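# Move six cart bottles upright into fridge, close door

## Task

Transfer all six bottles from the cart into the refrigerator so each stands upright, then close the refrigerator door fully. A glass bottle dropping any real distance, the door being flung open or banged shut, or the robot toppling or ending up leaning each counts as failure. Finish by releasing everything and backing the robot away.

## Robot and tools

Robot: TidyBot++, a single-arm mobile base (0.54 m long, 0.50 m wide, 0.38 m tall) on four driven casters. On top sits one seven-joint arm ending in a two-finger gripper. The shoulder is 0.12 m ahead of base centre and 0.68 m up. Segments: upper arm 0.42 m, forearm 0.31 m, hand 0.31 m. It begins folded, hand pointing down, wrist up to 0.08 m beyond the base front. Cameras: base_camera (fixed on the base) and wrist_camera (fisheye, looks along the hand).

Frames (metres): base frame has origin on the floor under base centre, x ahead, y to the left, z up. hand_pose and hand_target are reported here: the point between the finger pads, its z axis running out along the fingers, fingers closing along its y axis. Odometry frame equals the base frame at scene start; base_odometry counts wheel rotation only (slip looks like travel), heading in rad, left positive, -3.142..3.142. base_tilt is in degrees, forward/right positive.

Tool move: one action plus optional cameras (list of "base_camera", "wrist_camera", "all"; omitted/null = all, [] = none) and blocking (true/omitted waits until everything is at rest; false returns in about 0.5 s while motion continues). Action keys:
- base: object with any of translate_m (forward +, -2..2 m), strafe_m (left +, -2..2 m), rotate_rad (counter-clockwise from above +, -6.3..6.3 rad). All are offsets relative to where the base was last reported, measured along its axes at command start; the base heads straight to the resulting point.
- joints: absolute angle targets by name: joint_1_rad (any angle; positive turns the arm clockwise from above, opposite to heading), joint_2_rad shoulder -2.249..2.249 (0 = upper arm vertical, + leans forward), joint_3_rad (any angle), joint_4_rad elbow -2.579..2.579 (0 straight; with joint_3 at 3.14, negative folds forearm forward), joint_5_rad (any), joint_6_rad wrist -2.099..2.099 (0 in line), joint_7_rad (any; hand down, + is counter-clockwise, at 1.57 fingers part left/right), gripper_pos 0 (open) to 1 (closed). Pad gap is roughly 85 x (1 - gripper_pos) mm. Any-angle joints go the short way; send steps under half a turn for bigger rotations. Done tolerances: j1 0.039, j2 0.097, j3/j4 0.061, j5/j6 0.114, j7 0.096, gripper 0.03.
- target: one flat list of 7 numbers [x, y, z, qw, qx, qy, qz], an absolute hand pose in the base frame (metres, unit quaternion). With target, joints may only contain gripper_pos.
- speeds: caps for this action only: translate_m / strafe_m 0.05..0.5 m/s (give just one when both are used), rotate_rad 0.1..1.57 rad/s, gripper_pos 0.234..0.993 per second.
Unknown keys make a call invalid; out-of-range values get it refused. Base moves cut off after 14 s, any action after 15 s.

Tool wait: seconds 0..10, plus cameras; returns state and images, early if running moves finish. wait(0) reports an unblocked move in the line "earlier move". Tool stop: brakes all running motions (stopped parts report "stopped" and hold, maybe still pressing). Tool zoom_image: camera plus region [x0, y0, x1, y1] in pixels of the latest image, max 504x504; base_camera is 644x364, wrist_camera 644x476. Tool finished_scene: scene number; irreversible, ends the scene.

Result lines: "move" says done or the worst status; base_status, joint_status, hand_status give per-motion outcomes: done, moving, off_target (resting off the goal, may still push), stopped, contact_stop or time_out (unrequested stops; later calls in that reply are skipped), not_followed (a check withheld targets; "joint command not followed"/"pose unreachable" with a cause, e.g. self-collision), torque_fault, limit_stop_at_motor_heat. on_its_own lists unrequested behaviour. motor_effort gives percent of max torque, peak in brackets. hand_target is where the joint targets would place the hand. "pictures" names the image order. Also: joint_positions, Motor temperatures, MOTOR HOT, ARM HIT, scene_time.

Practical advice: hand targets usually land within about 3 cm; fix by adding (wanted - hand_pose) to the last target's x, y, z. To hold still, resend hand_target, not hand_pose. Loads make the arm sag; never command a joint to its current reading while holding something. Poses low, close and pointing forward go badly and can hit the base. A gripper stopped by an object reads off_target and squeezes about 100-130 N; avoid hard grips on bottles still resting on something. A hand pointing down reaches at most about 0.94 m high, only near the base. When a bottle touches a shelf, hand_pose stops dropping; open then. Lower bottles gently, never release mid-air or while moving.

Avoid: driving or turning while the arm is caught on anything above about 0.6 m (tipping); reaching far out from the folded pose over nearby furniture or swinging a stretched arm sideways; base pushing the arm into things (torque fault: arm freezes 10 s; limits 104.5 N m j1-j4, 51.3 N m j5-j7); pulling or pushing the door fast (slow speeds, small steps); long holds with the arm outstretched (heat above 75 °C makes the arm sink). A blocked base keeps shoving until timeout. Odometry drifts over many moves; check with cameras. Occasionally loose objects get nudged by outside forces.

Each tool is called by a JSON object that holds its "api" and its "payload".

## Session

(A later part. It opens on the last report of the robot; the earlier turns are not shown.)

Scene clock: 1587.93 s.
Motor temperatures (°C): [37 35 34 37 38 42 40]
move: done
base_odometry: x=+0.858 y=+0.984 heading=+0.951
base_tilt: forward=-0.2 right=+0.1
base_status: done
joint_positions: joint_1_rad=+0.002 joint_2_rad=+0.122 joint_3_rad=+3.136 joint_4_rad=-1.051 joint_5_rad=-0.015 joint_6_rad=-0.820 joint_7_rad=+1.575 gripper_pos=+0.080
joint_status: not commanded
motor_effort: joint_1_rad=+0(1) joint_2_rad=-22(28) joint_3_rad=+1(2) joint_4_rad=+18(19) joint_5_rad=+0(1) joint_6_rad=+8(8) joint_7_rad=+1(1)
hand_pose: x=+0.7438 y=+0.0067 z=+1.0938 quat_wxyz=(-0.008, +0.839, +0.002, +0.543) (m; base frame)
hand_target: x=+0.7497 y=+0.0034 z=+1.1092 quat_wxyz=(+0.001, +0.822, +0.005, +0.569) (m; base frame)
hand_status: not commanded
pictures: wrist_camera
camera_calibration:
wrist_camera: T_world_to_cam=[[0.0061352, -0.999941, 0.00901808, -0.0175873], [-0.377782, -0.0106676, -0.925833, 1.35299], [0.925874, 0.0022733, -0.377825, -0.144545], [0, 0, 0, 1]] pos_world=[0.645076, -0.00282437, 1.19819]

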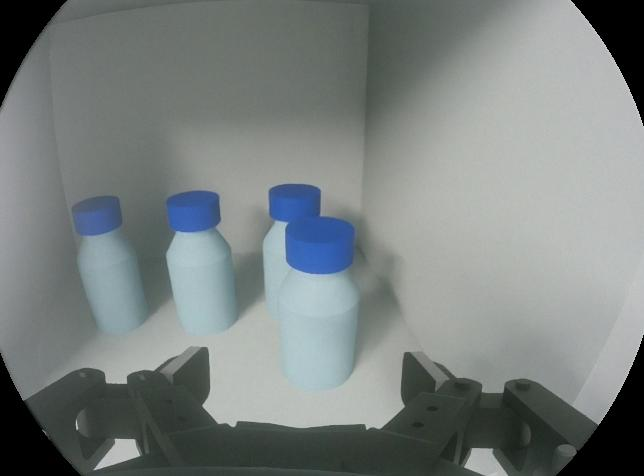

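{"api": "move", "payload": {"base": {"translate_m": -0.825, "strafe_m": -0.21}, "speeds": {"translate_m": 0.4}, "cameras": []}}

{"api": "move", "payload": {"base": {"rotate_rad": -2.201}, "speeds": {"rotate_rad": 0.8}, "joints": {"joint_2_rad": 0.1, "joint_4_rad": -1.545, "joint_6_rad": -0.30, "gripper_pos": 0.0}, "cameras": ["wrist_camera"]}}

{"api": "zoom_image", "payload": {"camera": "wrist_camera", "region": [240, 120, 440, 320]}}

Scene clock: 1609.77 s.
Motor temperatures (°C): [37 35 34 36 38 42 40]
move: done
base_odometry: x=+0.550 y=+0.190 heading=+0.951
base_tilt: forward=-0.2 right=+0.1
base_status: done
joint_positions: joint_1_rad=+0.002 joint_2_rad=+0.119 joint_3_rad=+3.136 joint_4_rad=-1.051 joint_5_rad=-0.015 joint_6_rad=-0.819 joint_7_rad=+1.575 gripper_pos=+0.080
joint_status: not commanded
motor_effort: joint_1_rad=-1(1) joint_2_rad=-22(26) joint_3_rad=+1(2) joint_4_rad=+18(18) joint_5_rad=-1(1) joint_6_rad=+8(9) joint_7_rad=+1(1)
hand_pose: x=+0.7427 y=+0.0067 z=+1.0957 quat_wxyz=(-0.008, +0.839, +0.002, +0.545) (m; base frame)
hand_target: x=+0.7497 y=+0.0034 z=+1.1092 quat_wxyz=(+0.001, +0.822, +0.005, +0.569) (m; base frame)
hand_status: not commanded
pictures: none
No camera images: "cameras" was empty.

Scene clock: 1613.30 s.
Motor temperatures (°C): [37 35 34 36 38 42 40]
move: done
base_odometry: x=+0.550 y=+0.190 heading=-1.250
base_tilt: forward=-0.2 right=+0.1
base_status: done
joint_positions: joint_1_rad=+0.003 joint_2_rad=+0.119 joint_3_rad=+3.136 joint_4_rad=-1.524 joint_5_rad=-0.015 joint_6_rad=-0.375 joint_7_rad=+1.575 gripper_pos=+0.000
joint_status: all done
motor_effort: joint_1_rad=-1(3) joint_2_rad=-23(26) joint_3_rad=+1(3) joint_4_rad=+19(20) joint_5_rad=+0(2) joint_6_rad=+8(9) joint_7_rad=+1(2)
hand_pose: x=+0.7631 y=+0.0043 z=+0.9425 quat_wxyz=(-0.006, +0.846, -0.002, +0.533) (m; base frame)
hand_target: x=+0.7642 y=+0.0035 z=+0.9634 quat_wxyz=(+0.001, +0.826, +0.005, +0.563) (m; base frame)
hand_status: not commanded
pictures: wrist_camera
camera_calibration:
wrist_camera: T_world_to_cam=[[-0.00156579, -0.999966, 0.00806772, -0.0120198], [-0.401083, -0.00676239, -0.916017, 1.22866], [0.91604, -0.00467011, -0.401059, -0.190136], [0, 0, 0, 1]] pos_world=[0.666948, -0.00459866, 1.04931]

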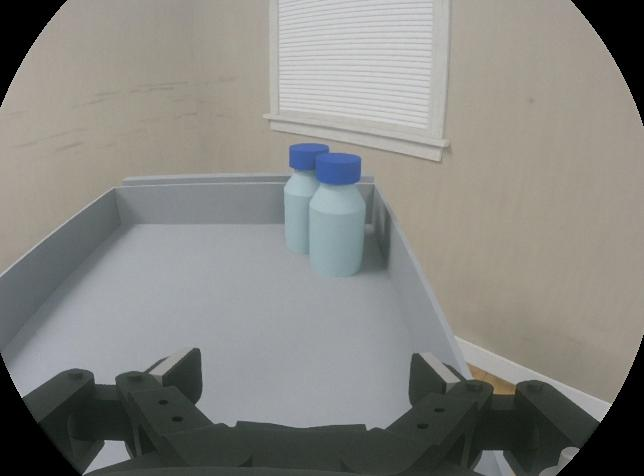

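Scaled by 2.520.

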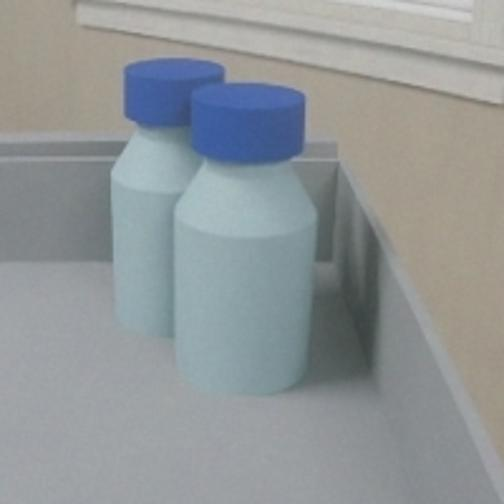

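{"api": "move", "payload": {"base": {"translate_m": 0.2, "strafe_m": -0.02}, "speeds": {"translate_m": 0.2}, "cameras": ["wrist_camera"]}}

Scene clock: 1642.57 s.
Motor temperatures (°C): [37 35 34 36 38 42 40]
move: done
base_odometry: x=+0.594 y=-0.006 heading=-1.251
base_tilt: forward=-0.1 right=+0.1
base_status: done
joint_positions: joint_1_rad=+0.003 joint_2_rad=+0.113 joint_3_rad=+3.136 joint_4_rad=-1.525 joint_5_rad=-0.015 joint_6_rad=-0.374 joint_7_rad=+1.575 gripper_pos=+0.000
joint_status: not commanded
motor_effort: joint_1_rad=+0(1) joint_2_rad=-23(26) joint_3_rad=+2(2) joint_4_rad=+19(19) joint_5_rad=-1(1) joint_6_rad=+7(9) joint_7_rad=+1(1)
hand_pose: x=+0.7617 y=+0.0043 z=+0.9459 quat_wxyz=(-0.006, +0.845, -0.002, +0.535) (m; base frame)
hand_target: x=+0.7642 y=+0.0035 z=+0.9634 quat_wxyz=(+0.001, +0.826, +0.005, +0.563) (m; base frame)
hand_status: not commanded
pictures: wrist_camera
camera_calibration:
wrist_camera: T_world_to_cam=[[-0.00164192, -0.999966, 0.008077, -0.0120023], [-0.395447, -0.00676937, -0.918464, 1.22922], [0.918487, -0.00470207, -0.395423, -0.194728], [0, 0, 0, 1]] pos_world=[0.664926, -0.00459646, 1.05209]

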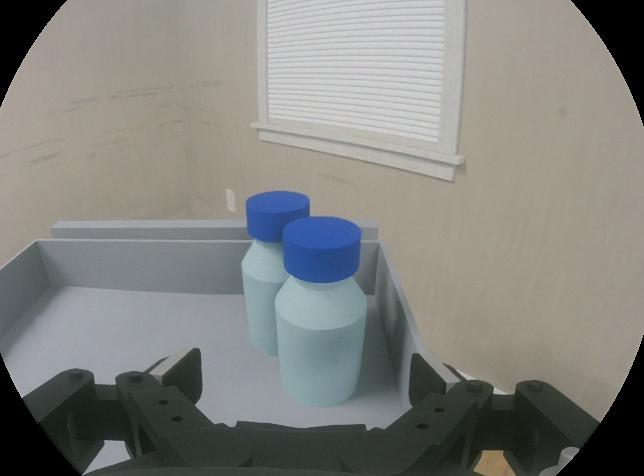

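{"api": "zoom_image", "payload": {"camera": "wrist_camera", "region": [220, 170, 460, 410]}}

Scaled by 2.100.

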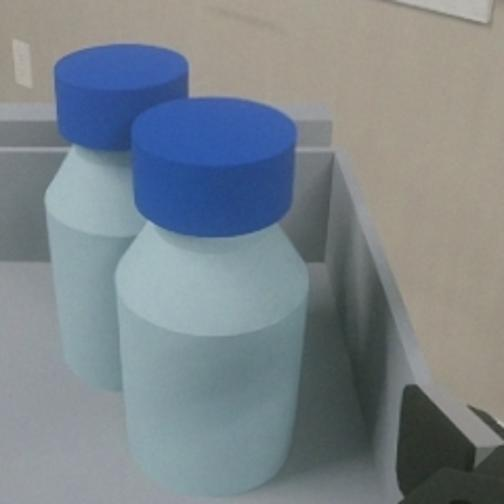

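{"api": "move", "payload": {"base": {"translate_m": 0.115, "strafe_m": -0.008}, "speeds": {"translate_m": 0.1}, "cameras": ["wrist_camera"]}}

Scene clock: 1662.97 s.
Motor temperatures (°C): [37 35 34 36 38 42 40]
move: done
base_odometry: x=+0.623 y=-0.118 heading=-1.251
base_tilt: forward=-0.2 right=+0.1
base_status: done
joint_positions: joint_1_rad=+0.003 joint_2_rad=+0.110 joint_3_rad=+3.136 joint_4_rad=-1.525 joint_5_rad=-0.015 joint_6_rad=-0.373 joint_7_rad=+1.575 gripper_pos=+0.000
joint_status: not commanded
motor_effort: joint_1_rad=+0(1) joint_2_rad=-23(26) joint_3_rad=+1(2) joint_4_rad=+19(19) joint_5_rad=-1(1) joint_6_rad=+8(9) joint_7_rad=+1(2)
hand_pose: x=+0.7607 y=+0.0043 z=+0.9481 quat_wxyz=(-0.006, +0.844, -0.002, +0.537) (m; base frame)
hand_target: x=+0.7642 y=+0.0035 z=+0.9634 quat_wxyz=(+0.001, +0.826, +0.005, +0.563) (m; base frame)
hand_status: not commanded
pictures: wrist_camera
camera_calibration:
wrist_camera: T_world_to_cam=[[-0.00168557, -0.999966, 0.00808344, -0.011995], [-0.391829, -0.00677665, -0.920013, 1.22964], [0.920036, -0.00471808, -0.391804, -0.197556], [0, 0, 0, 1]] pos_world=[0.663546, -0.00459384, 1.05397]

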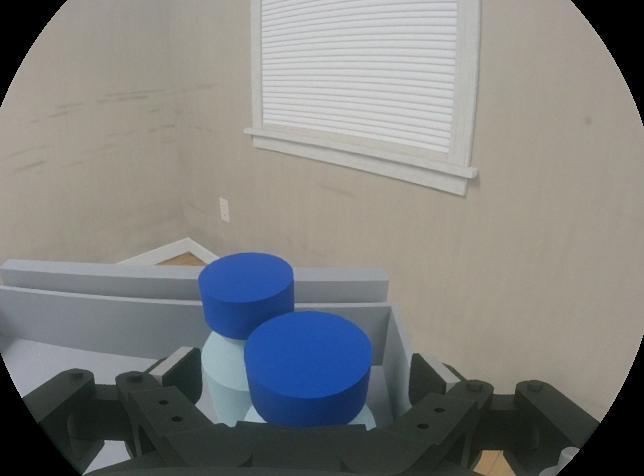

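{"api": "zoom_image", "payload": {"camera": "wrist_camera", "region": [180, 240, 440, 476]}}

Scaled by 1.938.

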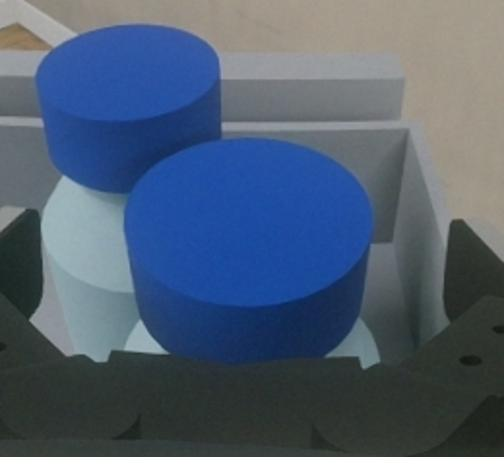

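{"api": "move", "payload": {"base": {"translate_m": 0.012}, "joints": {"joint_2_rad": 0.13}, "speeds": {"translate_m": 0.1}, "cameras": ["wrist_camera"]}}

{"api": "zoom_image", "payload": {"camera": "wrist_camera", "region": [180, 240, 440, 476]}}

Scene clock: 1681.13 s.
Motor temperatures (°C): [37 35 34 36 38 42 40]
move: done
base_odometry: x=+0.627 y=-0.130 heading=-1.251
base_tilt: forward=-0.2 right=+0.1
base_status: done
joint_positions: joint_1_rad=+0.003 joint_2_rad=+0.121 joint_3_rad=+3.136 joint_4_rad=-1.528 joint_5_rad=-0.015 joint_6_rad=-0.371 joint_7_rad=+1.575 gripper_pos=+0.000
joint_status: all done
motor_effort: joint_1_rad=+0(1) joint_2_rad=-23(26) joint_3_rad=+1(2) joint_4_rad=+19(20) joint_5_rad=+0(1) joint_6_rad=+8(8) joint_7_rad=+1(1)
hand_pose: x=+0.7636 y=+0.0043 z=+0.9397 quat_wxyz=(-0.006, +0.847, -0.002, +0.532) (m; base frame)
hand_target: x=+0.7724 y=+0.0035 z=+0.9439 quat_wxyz=(+0.001, +0.835, +0.005, +0.551) (m; base frame)
hand_status: not commanded
pictures: wrist_camera
camera_calibration:
wrist_camera: T_world_to_cam=[[-0.00161433, -0.999966, 0.00806751, -0.0119797], [-0.403042, -0.00673262, -0.915157, 1.22701], [0.91518, -0.00472891, -0.403017, -0.189248], [0, 0, 0, 1]] pos_world=[0.667714, -0.0046132, 1.04674]

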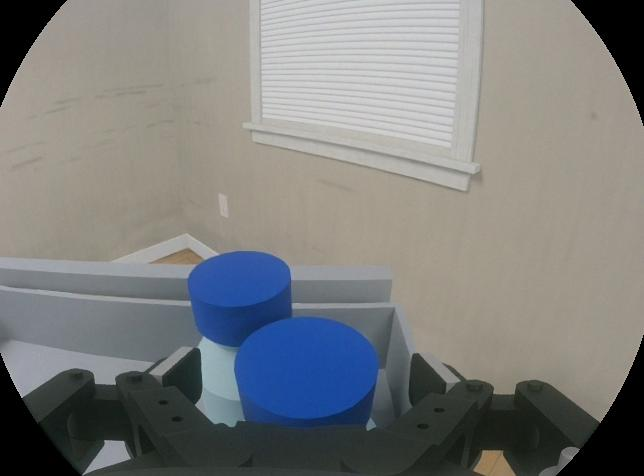

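Scaled by 1.938.

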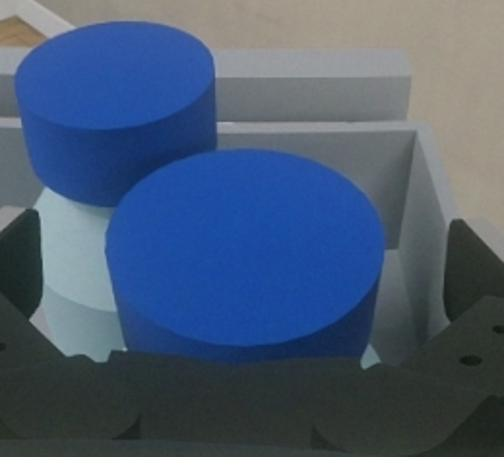

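{"api": "move", "payload": {"joints": {"gripper_pos": 0.46}, "speeds": {"gripper_pos": 0.234}, "cameras": ["wrist_camera"]}}

Scene clock: 1688.90 s.
Motor temperatures (°C): [37 35 34 36 38 42 40]
move: off_target
base_odometry: x=+0.627 y=-0.130 heading=-1.251
base_tilt: forward=-0.2 right=+0.1
base_status: not commanded
joint_positions: joint_1_rad=+0.004 joint_2_rad=+0.121 joint_3_rad=+3.136 joint_4_rad=-1.528 joint_5_rad=-0.015 joint_6_rad=-0.370 joint_7_rad=+1.575 gripper_pos=+0.417
joint_status: gripper_pos off_target (ended at +0.417, target +0.460)
motor_effort: joint_1_rad=-2(3) joint_2_rad=-21(24) joint_3_rad=+0(1) joint_4_rad=+18(19) joint_5_rad=-1(2) joint_6_rad=+8(9) joint_7_rad=+0(1)
hand_pose: x=+0.7637 y=+0.0042 z=+0.9399 quat_wxyz=(-0.006, +0.847, -0.002, +0.532) (m; base frame)
hand_target: x=+0.7724 y=+0.0035 z=+0.9439 quat_wxyz=(+0.001, +0.835, +0.005, +0.551) (m; base frame)
hand_status: not commanded
pictures: wrist_camera
camera_calibration:
wrist_camera: T_world_to_cam=[[-0.00171538, -0.999966, 0.00806606, -0.0119614], [-0.402541, -0.0066932, -0.915378, 1.22701], [0.9154, -0.00481714, -0.402516, -0.189893], [0, 0, 0, 1]] pos_world=[0.667729, -0.00466313, 1.04684]

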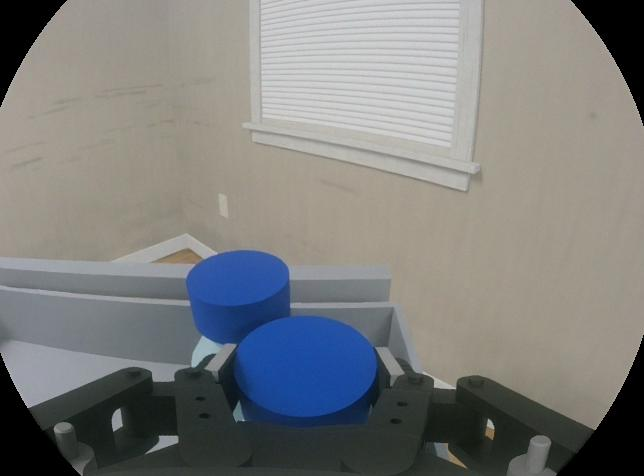

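{"api": "move", "payload": {"joints": {"joint_2_rad": 0.125, "joint_4_rad": -1.167, "joint_6_rad": -0.729}, "cameras": ["wrist_camera"]}}

Scene clock: 1693.90 s.
Motor temperatures (°C): [37 35 34 36 38 42 40]
move: off_target
base_odometry: x=+0.627 y=-0.130 heading=-1.251
base_tilt: forward=-0.1 right=+0.0
base_status: not commanded
joint_positions: joint_1_rad=+0.004 joint_2_rad=+0.132 joint_3_rad=+3.136 joint_4_rad=-1.231 joint_5_rad=-0.015 joint_6_rad=-0.659 joint_7_rad=+1.575 gripper_pos=+0.417
joint_status: joint_4_rad off_target (ended at -1.231, target -1.167); the others done
motor_effort: joint_1_rad=-1(2) joint_2_rad=-28(30) joint_3_rad=+1(1) joint_4_rad=+22(25) joint_5_rad=+0(2) joint_6_rad=+11(13) joint_7_rad=+1(1)
hand_pose: x=+0.7621 y=+0.0053 z=+1.0280 quat_wxyz=(-0.007, +0.847, +0.000, +0.531) (m; base frame)
hand_target: x=+0.7539 y=+0.0034 z=+1.0503 quat_wxyz=(+0.001, +0.847, +0.005, +0.531) (m; base frame)
hand_status: not commanded
pictures: wrist_camera
camera_calibration:
wrist_camera: T_world_to_cam=[[0.00254374, -0.999962, 0.00828301, -0.0150809], [-0.40464, -0.0086039, -0.914436, 1.30772], [0.914473, -0.00102555, -0.404646, -0.15013], [0, 0, 0, 1]] pos_world=[0.666482, -0.00398288, 1.1352]

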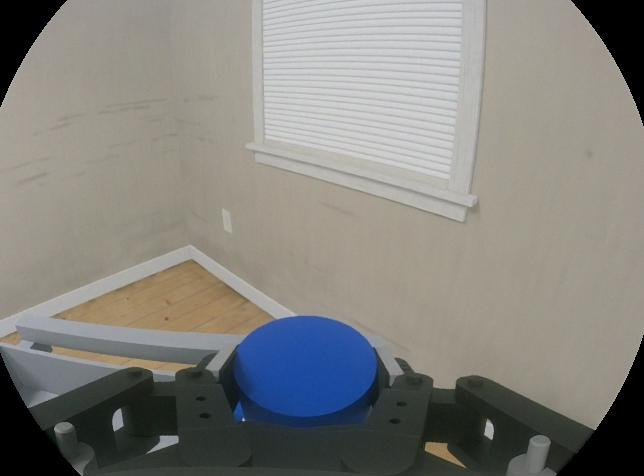

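{"api": "move", "payload": {"base": {"translate_m": -0.334, "strafe_m": 0.1115}, "joints": {"joint_2_rad": 0.115, "joint_4_rad": -0.885, "joint_6_rad": -1.02}, "speeds": {"translate_m": 0.15}, "cameras": ["wrist_camera"]}}

{"api": "move", "payload": {"base": {"rotate_rad": 2.422}, "speeds": {"rotate_rad": 0.8}, "cameras": ["wrist_camera"]}}

Scene clock: 1706.40 s.
Motor temperatures (°C): [37 35 34 36 38 42 40]
move: done
base_odometry: x=+0.628 y=+0.223 heading=-1.251
base_tilt: forward=-0.2 right=+0.1
base_status: done
joint_positions: joint_1_rad=+0.003 joint_2_rad=+0.135 joint_3_rad=+3.136 joint_4_rad=-0.945 joint_5_rad=-0.015 joint_6_rad=-0.953 joint_7_rad=+1.575 gripper_pos=+0.417
joint_status: all done
motor_effort: joint_1_rad=-1(2) joint_2_rad=-26(33) joint_3_rad=+1(2) joint_4_rad=+21(23) joint_5_rad=-1(1) joint_6_rad=+12(12) joint_7_rad=+1(1)
hand_pose: x=+0.7315 y=+0.0061 z=+1.1081 quat_wxyz=(-0.007, +0.850, +0.002, +0.526) (m; base frame)
hand_target: x=+0.7122 y=+0.0033 z=+1.1345 quat_wxyz=(+0.001, +0.847, +0.005, +0.532) (m; base frame)
hand_status: not commanded
pictures: wrist_camera
camera_calibration:
wrist_camera: T_world_to_cam=[[0.00676079, -0.99993, 0.00972302, -0.0195254], [-0.414738, -0.0116514, -0.909866, 1.3709], [0.909916, 0.00211891, -0.414787, -0.075203], [0, 0, 0, 1]] pos_world=[0.637124, -0.00339174, 1.21633]

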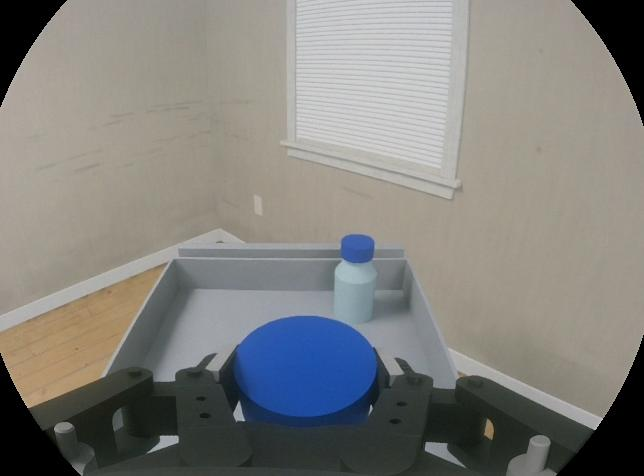

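Scene clock: 1710.23 s.
Motor temperatures (°C): [37 35 34 36 38 42 40]
move: done
base_odometry: x=+0.628 y=+0.223 heading=+1.171
base_tilt: forward=-0.2 right=+0.1
base_status: done
joint_positions: joint_1_rad=-0.004 joint_2_rad=+0.135 joint_3_rad=+3.136 joint_4_rad=-0.945 joint_5_rad=-0.015 joint_6_rad=-0.953 joint_7_rad=+1.575 gripper_pos=+0.417
joint_status: not commanded
motor_effort: joint_1_rad=+0(5) joint_2_rad=-26(28) joint_3_rad=+1(4) joint_4_rad=+21(21) joint_5_rad=-1(2) joint_6_rad=+11(12) joint_7_rad=+1(1)
hand_pose: x=+0.7315 y=+0.0105 z=+1.1081 quat_wxyz=(-0.009, +0.850, +0.005, +0.526) (m; base frame)
hand_target: x=+0.7122 y=+0.0033 z=+1.1345 quat_wxyz=(+0.001, +0.847, +0.005, +0.532) (m; base frame)
hand_status: not commanded
pictures: wrist_camera
camera_calibration:
wrist_camera: T_world_to_cam=[[0.0139347, -0.999854, 0.00991185, -0.0205701], [-0.414642, -0.0147985, -0.909864, 1.37089], [0.909878, 0.00856884, -0.414788, -0.0752005], [0, 0, 0, 1]] pos_world=[0.637137, 0.000364348, 1.21633]

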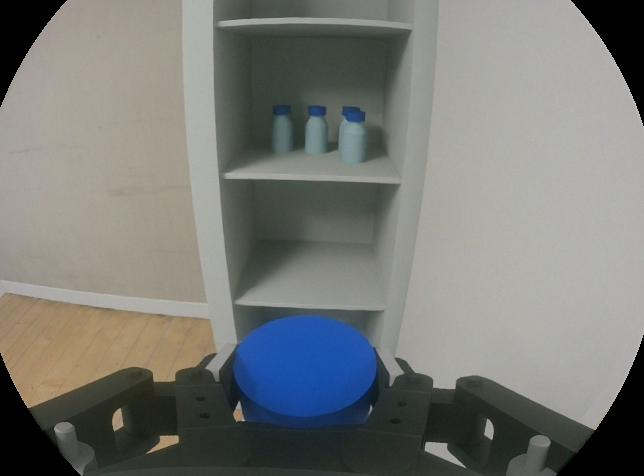

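{"api": "move", "payload": {"base": {"translate_m": 0.613}, "joints": {"joint_4_rad": -0.865}, "speeds": {"translate_m": 0.3}, "cameras": ["wrist_camera"]}}

{"api": "zoom_image", "payload": {"camera": "wrist_camera", "region": [180, 100, 460, 330]}}

Scene clock: 1720.67 s.
Motor temperatures (°C): [37 35 34 36 38 42 40]
move: done
base_odometry: x=+0.866 y=+0.788 heading=+1.172
base_tilt: forward=-0.2 right=+0.0
base_status: done
joint_positions: joint_1_rad=-0.004 joint_2_rad=+0.135 joint_3_rad=+3.136 joint_4_rad=-0.923 joint_5_rad=-0.015 joint_6_rad=-0.957 joint_7_rad=+1.575 gripper_pos=+0.417
joint_status: all done
motor_effort: joint_1_rad=-1(1) joint_2_rad=-27(30) joint_3_rad=+1(1) joint_4_rad=+21(22) joint_5_rad=-1(1) joint_6_rad=+11(12) joint_7_rad=+1(1)
hand_pose: x=+0.7306 y=+0.0105 z=+1.1191 quat_wxyz=(-0.009, +0.845, +0.005, +0.534) (m; base frame)
hand_target: x=+0.7114 y=+0.0033 z=+1.1453 quat_wxyz=(+0.001, +0.841, +0.005, +0.540) (m; base frame)
hand_status: not commanded
pictures: wrist_camera
camera_calibration:
wrist_camera: T_world_to_cam=[[0.0137906, -0.999855, 0.0100197, -0.0206888], [-0.398196, -0.0146834, -0.917183, 1.37674], [0.917197, 0.00865868, -0.398341, -0.0935653], [0, 0, 0, 1]] pos_world=[0.634317, 0.000339566, 1.22566]

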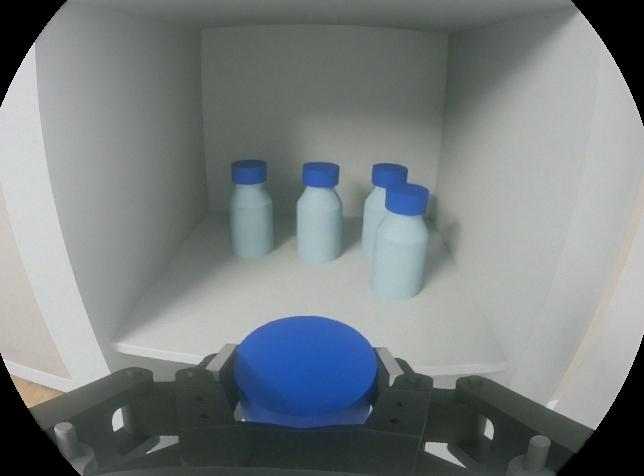

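Scaled by 1.800.

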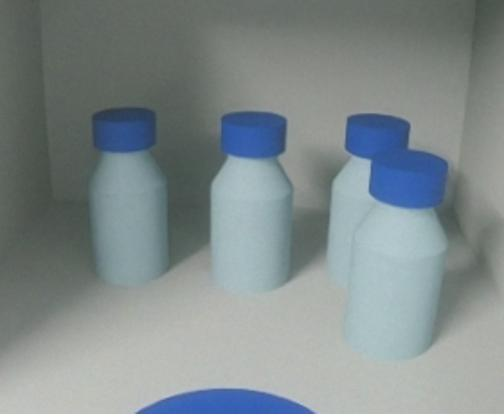

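{"api": "move", "payload": {"base": {"translate_m": 0.2}, "speeds": {"translate_m": 0.15}, "cameras": ["wrist_camera"]}}

{"api": "zoom_image", "payload": {"camera": "wrist_camera", "region": [180, 130, 540, 410]}}

Scene clock: 1737.87 s.
Motor temperatures (°C): [36 35 34 37 38 42 40]
move: done
base_odometry: x=+0.944 y=+0.972 heading=+1.173
base_tilt: forward=-0.2 right=+0.1
base_status: done
joint_positions: joint_1_rad=-0.004 joint_2_rad=+0.134 joint_3_rad=+3.136 joint_4_rad=-0.923 joint_5_rad=-0.015 joint_6_rad=-0.957 joint_7_rad=+1.575 gripper_pos=+0.417
joint_status: not commanded
motor_effort: joint_1_rad=-1(1) joint_2_rad=-27(31) joint_3_rad=+2(2) joint_4_rad=+21(22) joint_5_rad=+0(1) joint_6_rad=+11(12) joint_7_rad=+1(1)
hand_pose: x=+0.7302 y=+0.0105 z=+1.1196 quat_wxyz=(-0.009, +0.845, +0.005, +0.534) (m; base frame)
hand_target: x=+0.7114 y=+0.0033 z=+1.1453 quat_wxyz=(+0.001, +0.841, +0.005, +0.540) (m; base frame)
hand_status: not commanded
pictures: wrist_camera
camera_calibration:
wrist_camera: T_world_to_cam=[[0.0137937, -0.999855, 0.01003, -0.0207024], [-0.397757, -0.0146899, -0.917373, 1.37691], [0.917387, 0.00866448, -0.397902, -0.0936429], [0, 0, 0, 1]] pos_world=[0.633868, 0.000338702, 1.22609]

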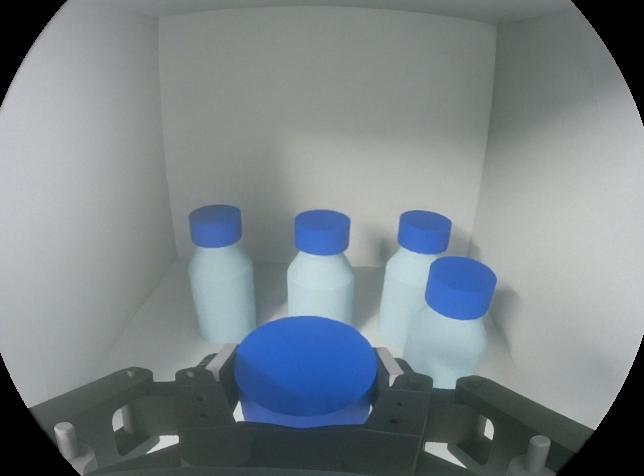

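Scaled by 1.400.

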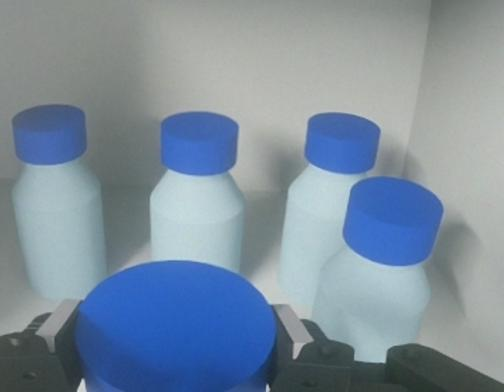

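{"api": "move", "payload": {"base": {"translate_m": 0.103}, "speeds": {"translate_m": 0.12}, "cameras": ["wrist_camera"]}}

{"api": "move", "payload": {"joints": {"joint_4_rad": -0.985, "joint_6_rad": -0.84}, "cameras": ["wrist_camera"]}}

{"api": "move", "payload": {"joints": {"joint_4_rad": -1.01, "joint_6_rad": -0.8}, "cameras": []}}

{"api": "move", "payload": {"joints": {"joint_4_rad": -1.022, "joint_6_rad": -0.782}, "cameras": ["wrist_camera"]}}

Scene clock: 1748.27 s.
Motor temperatures (°C): [36 35 34 37 38 42 40]
move: done
base_odometry: x=+0.984 y=+1.067 heading=+1.173
base_tilt: forward=-0.1 right=+0.0
base_status: done
joint_positions: joint_1_rad=-0.004 joint_2_rad=+0.134 joint_3_rad=+3.136 joint_4_rad=-0.923 joint_5_rad=-0.015 joint_6_rad=-0.958 joint_7_rad=+1.575 gripper_pos=+0.417
joint_status: not commanded
motor_effort: joint_1_rad=-1(1) joint_2_rad=-27(31) joint_3_rad=+0(2) joint_4_rad=+21(22) joint_5_rad=+0(1) joint_6_rad=+11(13) joint_7_rad=+1(1)
hand_pose: x=+0.7299 y=+0.0105 z=+1.1200 quat_wxyz=(-0.009, +0.845, +0.005, +0.534) (m; base frame)
hand_target: x=+0.7114 y=+0.0033 z=+1.1453 quat_wxyz=(+0.001, +0.841, +0.005, +0.540) (m; base frame)
hand_status: not commanded
pictures: wrist_camera
camera_calibration:
wrist_camera: T_world_to_cam=[[0.0137943, -0.999854, 0.0100382, -0.0207125], [-0.397312, -0.0146935, -0.917566, 1.37706], [0.91758, 0.0086689, -0.397457, -0.0938326], [0, 0, 0, 1]] pos_world=[0.633507, 0.000337825, 1.22646]

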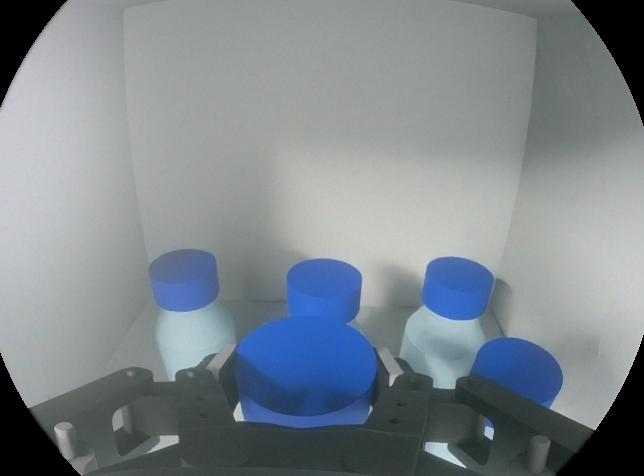

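Scene clock: 1749.23 s.
Motor temperatures (°C): [36 35 34 37 38 42 40]
move: done
base_odometry: x=+0.984 y=+1.067 heading=+1.173
base_tilt: forward=-0.1 right=+0.1
base_status: not commanded
joint_positions: joint_1_rad=-0.004 joint_2_rad=+0.134 joint_3_rad=+3.136 joint_4_rad=-0.993 joint_5_rad=-0.015 joint_6_rad=-0.918 joint_7_rad=+1.575 gripper_pos=+0.417
joint_status: all done
motor_effort: joint_1_rad=+0(1) joint_2_rad=-26(28) joint_3_rad=+1(1) joint_4_rad=+21(22) joint_5_rad=+0(1) joint_6_rad=+11(13) joint_7_rad=+1(1)
hand_pose: x=+0.7358 y=+0.0105 z=+1.0914 quat_wxyz=(-0.009, +0.854, +0.005, +0.521) (m; base frame)
hand_target: x=+0.7377 y=+0.0034 z=+1.1300 quat_wxyz=(+0.001, +0.825, +0.005, +0.565) (m; base frame)
hand_status: not commanded
pictures: wrist_camera
camera_calibration:
wrist_camera: T_world_to_cam=[[0.013622, -0.999861, 0.00963671, -0.0199703], [-0.426292, -0.0145251, -0.904469, 1.36013], [0.904483, 0.00821265, -0.426431, -0.0693677], [0, 0, 0, 1]] pos_world=[0.642828, 0.000358238, 1.20081]

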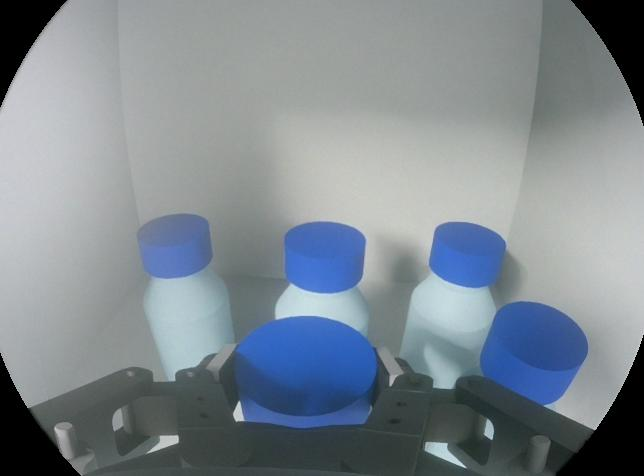

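Scene clock: 1749.83 s.
Motor temperatures (°C): [36 35 34 37 38 42 40]
move: done
base_odometry: x=+0.984 y=+1.067 heading=+1.173
base_tilt: forward=-0.1 right=+0.0
base_status: not commanded
joint_positions: joint_1_rad=-0.004 joint_2_rad=+0.134 joint_3_rad=+3.136 joint_4_rad=-1.015 joint_5_rad=-0.015 joint_6_rad=-0.889 joint_7_rad=+1.575 gripper_pos=+0.417
joint_status: all done
motor_effort: joint_1_rad=-1(1) joint_2_rad=-27(28) joint_3_rad=+1(2) joint_4_rad=+21(22) joint_5_rad=+0(1) joint_6_rad=+11(12) joint_7_rad=+1(1)
hand_pose: x=+0.7398 y=+0.0104 z=+1.0876 quat_wxyz=(-0.009, +0.851, +0.005, +0.524) (m; base frame)
hand_target: x=+0.7428 y=+0.0034 z=+1.1274 quat_wxyz=(+0.001, +0.821, +0.005, +0.571) (m; base frame)
hand_status: not commanded
pictures: none
No camera images: "cameras" was empty.

Scene clock: 1750.37 s.
Motor temperatures (°C): [36 35 34 37 38 42 40]
move: done
base_odometry: x=+0.984 y=+1.067 heading=+1.173
base_tilt: forward=-0.2 right=+0.1
base_status: not commanded
joint_positions: joint_1_rad=-0.004 joint_2_rad=+0.134 joint_3_rad=+3.136 joint_4_rad=-1.025 joint_5_rad=-0.015 joint_6_rad=-0.875 joint_7_rad=+1.575 gripper_pos=+0.417
joint_status: all done
motor_effort: joint_1_rad=-1(1) joint_2_rad=-27(28) joint_3_rad=+1(1) joint_4_rad=+21(22) joint_5_rad=+0(0) joint_6_rad=+11(12) joint_7_rad=+1(1)
hand_pose: x=+0.7416 y=+0.0104 z=+1.0857 quat_wxyz=(-0.009, +0.850, +0.004, +0.526) (m; base frame)
hand_target: x=+0.7451 y=+0.0034 z=+1.1257 quat_wxyz=(+0.001, +0.819, +0.005, +0.574) (m; base frame)
hand_status: not commanded
pictures: wrist_camera
camera_calibration:
wrist_camera: T_world_to_cam=[[0.0129104, -0.999872, 0.00941786, -0.0192963], [-0.415118, -0.0139282, -0.909661, 1.35489], [0.909676, 0.00783458, -0.415245, -0.093056], [0, 0, 0, 1]] pos_world=[0.647339, 0.000306324, 1.19403]

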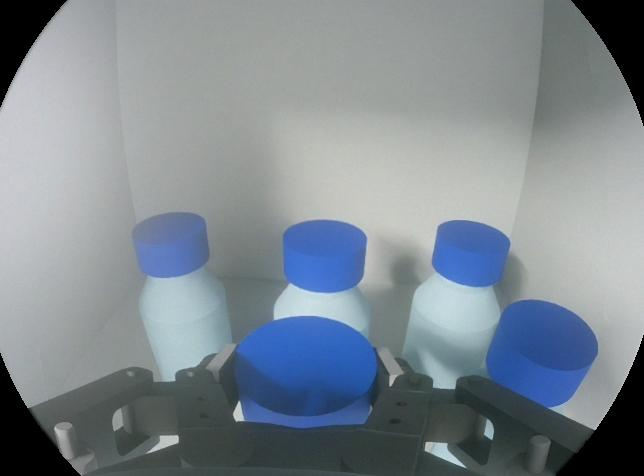

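{"api": "move", "payload": {"joints": {"joint_4_rad": -1.032, "joint_6_rad": -0.772}, "cameras": []}}

{"api": "move", "payload": {"joints": {"joint_4_rad": -1.042, "joint_6_rad": -0.762}, "cameras": []}}

{"api": "move", "payload": {"joints": {"joint_4_rad": -1.056, "joint_6_rad": -0.752}, "cameras": ["wrist_camera"]}}

Scene clock: 1761.33 s.
Motor temperatures (°C): [36 35 34 37 38 42 40]
move: done
base_odometry: x=+0.984 y=+1.067 heading=+1.173
base_tilt: forward=-0.2 right=+0.1
base_status: not commanded
joint_positions: joint_1_rad=-0.004 joint_2_rad=+0.134 joint_3_rad=+3.136 joint_4_rad=-1.034 joint_5_rad=-0.015 joint_6_rad=-0.867 joint_7_rad=+1.575 gripper_pos=+0.417
joint_status: all done
motor_effort: joint_1_rad=+0(1) joint_2_rad=-27(28) joint_3_rad=+1(1) joint_4_rad=+21(22) joint_5_rad=-1(1) joint_6_rad=+12(12) joint_7_rad=+1(1)
hand_pose: x=+0.7426 y=+0.0104 z=+1.0827 quat_wxyz=(-0.009, +0.851, +0.004, +0.526) (m; base frame)
hand_target: x=+0.7464 y=+0.0034 z=+1.1228 quat_wxyz=(+0.001, +0.819, +0.005, +0.574) (m; base frame)
hand_status: not commanded
pictures: none
No camera images: "cameras" was empty.

Scene clock: 1761.83 s.
Motor temperatures (°C): [36 35 34 37 38 42 40]
move: done
base_odometry: x=+0.984 y=+1.067 heading=+1.173
base_tilt: forward=-0.2 right=+0.0
base_status: not commanded
joint_positions: joint_1_rad=-0.004 joint_2_rad=+0.134 joint_3_rad=+3.136 joint_4_rad=-1.042 joint_5_rad=-0.015 joint_6_rad=-0.855 joint_7_rad=+1.575 gripper_pos=+0.417
joint_status: all done
motor_effort: joint_1_rad=-1(1) joint_2_rad=-26(27) joint_3_rad=+1(1) joint_4_rad=+21(22) joint_5_rad=-1(1) joint_6_rad=+11(12) joint_7_rad=+1(1)
hand_pose: x=+0.7441 y=+0.0104 z=+1.0817 quat_wxyz=(-0.009, +0.850, +0.004, +0.527) (m; base frame)
hand_target: x=+0.7477 y=+0.0034 z=+1.1200 quat_wxyz=(+0.001, +0.819, +0.005, +0.574) (m; base frame)
hand_status: not commanded
pictures: none
No camera images: "cameras" was empty.

Scene clock: 1762.37 s.
Motor temperatures (°C): [36 35 34 37 38 42 40]
move: done
base_odometry: x=+0.984 y=+1.067 heading=+1.173
base_tilt: forward=-0.1 right=+0.1
base_status: not commanded
joint_positions: joint_1_rad=-0.004 joint_2_rad=+0.134 joint_3_rad=+3.136 joint_4_rad=-1.049 joint_5_rad=-0.015 joint_6_rad=-0.841 joint_7_rad=+1.575 gripper_pos=+0.417
joint_status: all done
motor_effort: joint_1_rad=+0(1) joint_2_rad=-26(27) joint_3_rad=+0(2) joint_4_rad=+20(21) joint_5_rad=+0(1) joint_6_rad=+11(11) joint_7_rad=+1(1)
hand_pose: x=+0.7459 y=+0.0103 z=+1.0815 quat_wxyz=(-0.009, +0.848, +0.004, +0.530) (m; base frame)
hand_target: x=+0.7490 y=+0.0034 z=+1.1148 quat_wxyz=(+0.001, +0.820, +0.005, +0.572) (m; base frame)
hand_status: not commanded
pictures: wrist_camera
camera_calibration:
wrist_camera: T_world_to_cam=[[0.0123541, -0.999881, 0.00925709, -0.0187808], [-0.406129, -0.0134773, -0.913716, 1.35052], [0.913732, 0.00752859, -0.406247, -0.111444], [0, 0, 0, 1]] pos_world=[0.650548, 0.000261864, 1.18889]

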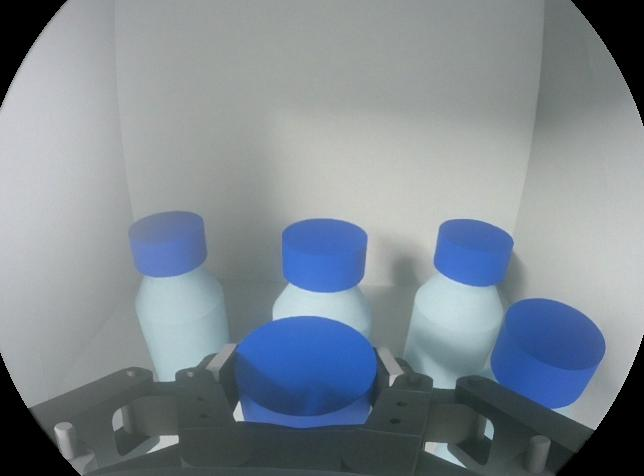

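{"api": "move", "payload": {"joints": {"joint_4_rad": -1.068, "joint_6_rad": -0.747}, "cameras": []}}

{"api": "move", "payload": {"joints": {"joint_4_rad": -1.08, "joint_6_rad": -0.742}, "cameras": ["wrist_camera"]}}

Scene clock: 1769.23 s.
Motor temperatures (°C): [36 35 34 37 38 42 40]
move: done
base_odometry: x=+0.984 y=+1.067 heading=+1.173
base_tilt: forward=-0.1 right=+0.1
base_status: not commanded
joint_positions: joint_1_rad=-0.004 joint_2_rad=+0.133 joint_3_rad=+3.136 joint_4_rad=-1.055 joint_5_rad=-0.015 joint_6_rad=-0.831 joint_7_rad=+1.575 gripper_pos=+0.417
joint_status: all done
motor_effort: joint_1_rad=-1(1) joint_2_rad=-24(25) joint_3_rad=+1(1) joint_4_rad=+19(20) joint_5_rad=+0(1) joint_6_rad=+10(10) joint_7_rad=+1(2)
hand_pose: x=+0.7469 y=+0.0103 z=+1.0814 quat_wxyz=(-0.009, +0.847, +0.004, +0.532) (m; base frame)
hand_target: x=+0.7497 y=+0.0034 z=+1.1092 quat_wxyz=(+0.001, +0.822, +0.005, +0.569) (m; base frame)
hand_status: not commanded
pictures: none
No camera images: "cameras" was empty.

Scene clock: 1769.73 s.
Motor temperatures (°C): [36 35 34 37 38 42 40]
move: done
base_odometry: x=+0.984 y=+1.067 heading=+1.173
base_tilt: forward=-0.2 right=+0.0
base_status: not commanded
joint_positions: joint_1_rad=-0.004 joint_2_rad=+0.132 joint_3_rad=+3.136 joint_4_rad=-1.061 joint_5_rad=-0.015 joint_6_rad=-0.822 joint_7_rad=+1.575 gripper_pos=+0.417
joint_status: all done
motor_effort: joint_1_rad=+0(1) joint_2_rad=-22(24) joint_3_rad=+1(2) joint_4_rad=+18(19) joint_5_rad=+1(1) joint_6_rad=+8(10) joint_7_rad=+1(1)
hand_pose: x=+0.7475 y=+0.0103 z=+1.0812 quat_wxyz=(-0.009, +0.845, +0.004, +0.534) (m; base frame)
hand_target: x=+0.7503 y=+0.0034 z=+1.1037 quat_wxyz=(+0.001, +0.824, +0.005, +0.567) (m; base frame)
hand_status: not commanded
pictures: wrist_camera
camera_calibration:
wrist_camera: T_world_to_cam=[[0.0120133, -0.999886, 0.00918931, -0.0185069], [-0.398062, -0.0132126, -0.917263, 1.34867], [0.91728, 0.00736142, -0.398176, -0.1244], [0, 0, 0, 1]] pos_world=[0.651188, 0.000230399, 1.18772]

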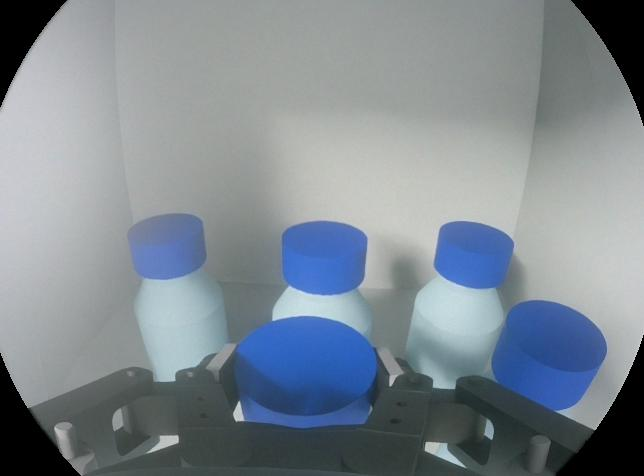

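{"api": "move", "payload": {"joints": {"gripper_pos": 0.1}, "speeds": {"gripper_pos": 0.234}, "cameras": ["wrist_camera"]}}

Scene clock: 1775.37 s.
Motor temperatures (°C): [36 35 34 37 38 42 40]
move: done
base_odometry: x=+0.984 y=+1.067 heading=+1.173
base_tilt: forward=-0.1 right=+0.1
base_status: not commanded
joint_positions: joint_1_rad=-0.004 joint_2_rad=+0.132 joint_3_rad=+3.136 joint_4_rad=-1.061 joint_5_rad=-0.015 joint_6_rad=-0.817 joint_7_rad=+1.575 gripper_pos=+0.100
joint_status: all done
motor_effort: joint_1_rad=-1(2) joint_2_rad=-23(24) joint_3_rad=+1(2) joint_4_rad=+18(19) joint_5_rad=+0(2) joint_6_rad=+8(10) joint_7_rad=+1(2)
hand_pose: x=+0.7482 y=+0.0103 z=+1.0824 quat_wxyz=(-0.009, +0.844, +0.004, +0.536) (m; base frame)
hand_target: x=+0.7503 y=+0.0034 z=+1.1037 quat_wxyz=(+0.001, +0.824, +0.005, +0.567) (m; base frame)
hand_status: not commanded
pictures: wrist_camera
camera_calibration:
wrist_camera: T_world_to_cam=[[0.0118938, -0.999887, 0.00917305, -0.0184301], [-0.393659, -0.0131151, -0.919163, 1.34881], [0.919179, 0.00732124, -0.393771, -0.130748], [0, 0, 0, 1]] pos_world=[0.651374, 0.000219063, 1.18846]

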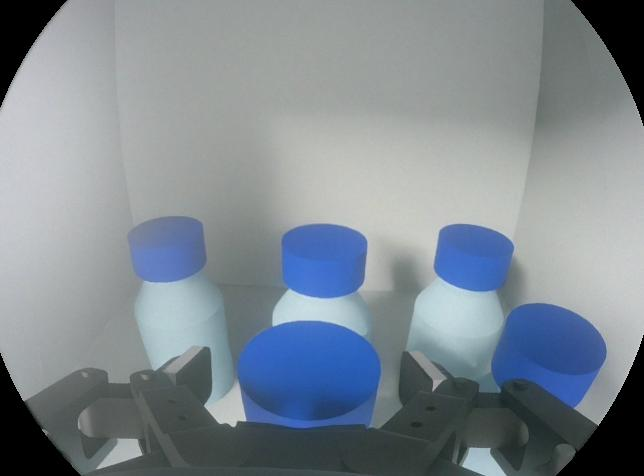

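{"api": "move", "payload": {"base": {"translate_m": -0.15}, "speeds": {"translate_m": 0.15}, "cameras": ["wrist_camera"]}}

Scene clock: 1780.73 s.
Motor temperatures (°C): [36 35 34 36 38 42 40]
move: done
base_odometry: x=+0.926 y=+0.929 heading=+1.174
base_tilt: forward=-0.2 right=+0.1
base_status: done
joint_positions: joint_1_rad=-0.004 joint_2_rad=+0.123 joint_3_rad=+3.136 joint_4_rad=-1.062 joint_5_rad=-0.015 joint_6_rad=-0.815 joint_7_rad=+1.575 gripper_pos=+0.100
joint_status: not commanded
motor_effort: joint_1_rad=-1(2) joint_2_rad=-22(28) joint_3_rad=+1(1) joint_4_rad=+18(19) joint_5_rad=-1(1) joint_6_rad=+8(9) joint_7_rad=+1(1)
hand_pose: x=+0.7446 y=+0.0103 z=+1.0884 quat_wxyz=(-0.009, +0.841, +0.004, +0.540) (m; base frame)
hand_target: x=+0.7503 y=+0.0034 z=+1.1037 quat_wxyz=(+0.001, +0.824, +0.005, +0.567) (m; base frame)
hand_status: not commanded
pictures: wrist_camera
camera_calibration:
wrist_camera: T_world_to_cam=[[0.0117772, -0.999888, 0.00924073, -0.0184473], [-0.384136, -0.0130564, -0.923184, 1.3502], [0.923201, 0.00732284, -0.384247, -0.138459], [0, 0, 0, 1]] pos_world=[0.646702, 0.000197374, 1.19345]

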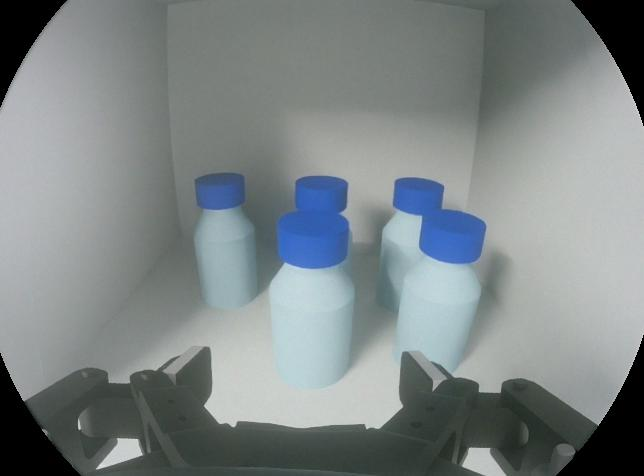

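{"api": "move", "payload": {"base": {"translate_m": -0.827, "strafe_m": 0.061}, "speeds": {"translate_m": 0.4}, "cameras": []}}

{"api": "move", "payload": {"base": {"rotate_rad": -2.425}, "joints": {"joint_2_rad": 0.1, "joint_4_rad": -1.545, "joint_6_rad": -0.3, "gripper_pos": 0.0}, "cameras": ["wrist_camera", "base_camera"]}}

Scene clock: 1802.20 s.
Motor temperatures (°C): [36 35 34 36 38 42 40]
move: done
base_odometry: x=+0.550 y=+0.189 heading=+1.175
base_tilt: forward=-0.2 right=+0.1
base_status: done
joint_positions: joint_1_rad=-0.004 joint_2_rad=+0.119 joint_3_rad=+3.136 joint_4_rad=-1.062 joint_5_rad=-0.015 joint_6_rad=-0.814 joint_7_rad=+1.575 gripper_pos=+0.100
joint_status: not commanded
motor_effort: joint_1_rad=+0(1) joint_2_rad=-23(26) joint_3_rad=+1(1) joint_4_rad=+18(19) joint_5_rad=+0(1) joint_6_rad=+8(9) joint_7_rad=+0(2)
hand_pose: x=+0.7432 y=+0.0103 z=+1.0908 quat_wxyz=(-0.009, +0.840, +0.004, +0.542) (m; base frame)
hand_target: x=+0.7503 y=+0.0034 z=+1.1037 quat_wxyz=(+0.001, +0.824, +0.005, +0.567) (m; base frame)
hand_status: not commanded
pictures: none
No camera images: "cameras" was empty.

Scene clock: 1805.03 s.
Motor temperatures (°C): [36 35 34 36 38 42 40]
move: done
base_odometry: x=+0.550 y=+0.189 heading=-1.250
base_tilt: forward=-0.2 right=+0.0
base_status: done
joint_positions: joint_1_rad=+0.002 joint_2_rad=+0.119 joint_3_rad=+3.136 joint_4_rad=-1.522 joint_5_rad=-0.015 joint_6_rad=-0.374 joint_7_rad=+1.575 gripper_pos=+0.000
joint_status: all done
motor_effort: joint_1_rad=+0(3) joint_2_rad=-23(28) joint_3_rad=+1(3) joint_4_rad=+18(20) joint_5_rad=+0(2) joint_6_rad=+7(9) joint_7_rad=+0(1)
hand_pose: x=+0.7634 y=+0.0051 z=+0.9438 quat_wxyz=(-0.006, +0.846, -0.001, +0.534) (m; base frame)
hand_target: x=+0.7642 y=+0.0035 z=+0.9634 quat_wxyz=(+0.001, +0.826, +0.005, +0.563) (m; base frame)
hand_status: not commanded
pictures: base_camera, wrist_camera
camera_calibration:
wrist_camera: T_world_to_cam=[[-0.000240939, -0.999966, 0.00826215, -0.0123726], [-0.398558, -0.00748155, -0.917113, 1.22909], [0.917143, -0.00351391, -0.398543, -0.193176], [0, 0, 0, 1]] pos_world=[0.667029, -0.00385552, 1.05032]

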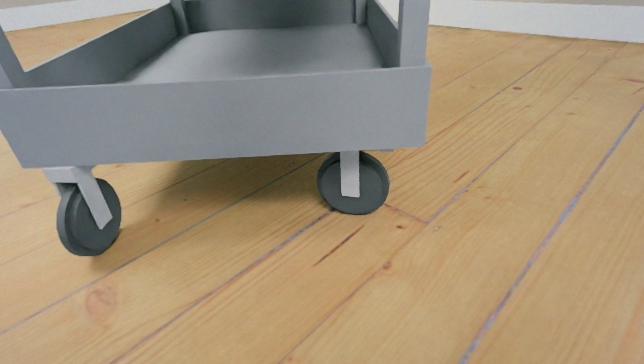

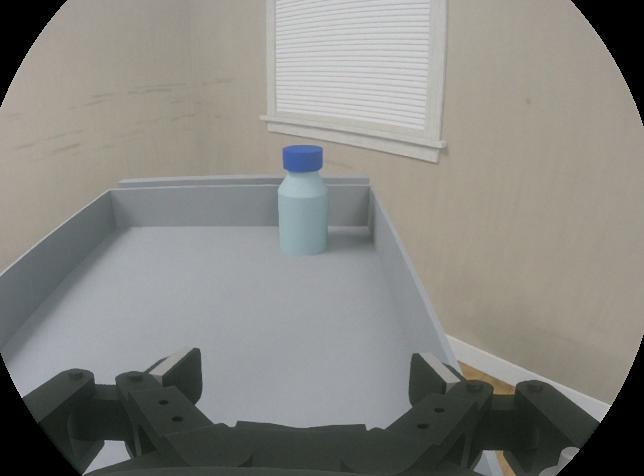

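{"api": "zoom_image", "payload": {"camera": "wrist_camera", "region": [240, 130, 390, 270]}}

Scaled by 3.360.

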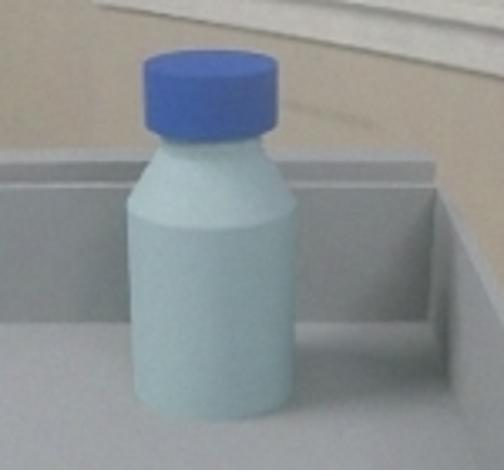

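{"api": "move", "payload": {"base": {"translate_m": 0.28, "strafe_m": 0.012}, "joints": {"joint_2_rad": 0.13}, "speeds": {"translate_m": 0.2}, "cameras": ["wrist_camera", "base_camera"]}}

{"api": "zoom_image", "payload": {"camera": "wrist_camera", "region": [210, 230, 400, 420]}}

Scene clock: 1816.47 s.
Motor temperatures (°C): [36 35 34 36 38 42 40]
move: done
base_odometry: x=+0.650 y=-0.073 heading=-1.251
base_tilt: forward=-0.1 right=+0.1
base_status: done
joint_positions: joint_1_rad=+0.002 joint_2_rad=+0.118 joint_3_rad=+3.136 joint_4_rad=-1.524 joint_5_rad=-0.015 joint_6_rad=-0.373 joint_7_rad=+1.575 gripper_pos=+0.000
joint_status: all done
motor_effort: joint_1_rad=-1(1) joint_2_rad=-23(26) joint_3_rad=+1(2) joint_4_rad=+19(19) joint_5_rad=+0(1) joint_6_rad=+7(9) joint_7_rad=+1(1)
hand_pose: x=+0.7632 y=+0.0051 z=+0.9432 quat_wxyz=(-0.006, +0.846, -0.001, +0.534) (m; base frame)
hand_target: x=+0.7724 y=+0.0035 z=+0.9439 quat_wxyz=(+0.001, +0.835, +0.005, +0.551) (m; base frame)
hand_status: not commanded
pictures: base_camera, wrist_camera
camera_calibration:
wrist_camera: T_world_to_cam=[[-0.00025837, -0.999966, 0.00826581, -0.0123638], [-0.398758, -0.00747719, -0.917026, 1.22859], [0.917056, -0.00353299, -0.398743, -0.192975], [0, 0, 0, 1]] pos_world=[0.666878, -0.00385875, 1.04981]

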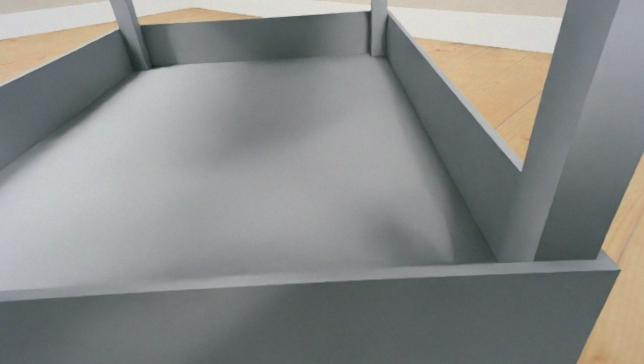

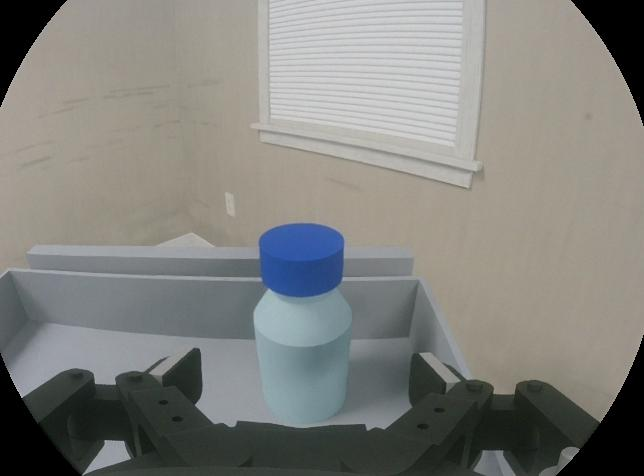

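Scaled by 2.653.

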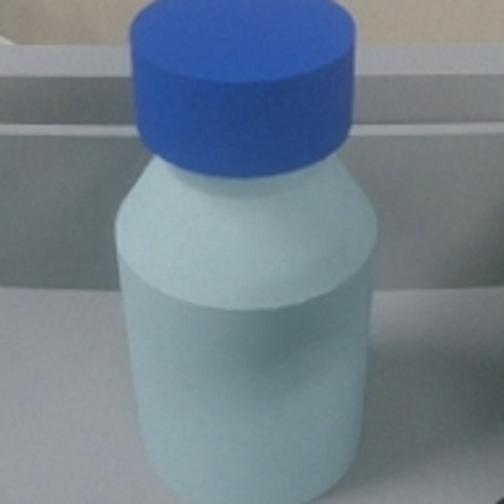

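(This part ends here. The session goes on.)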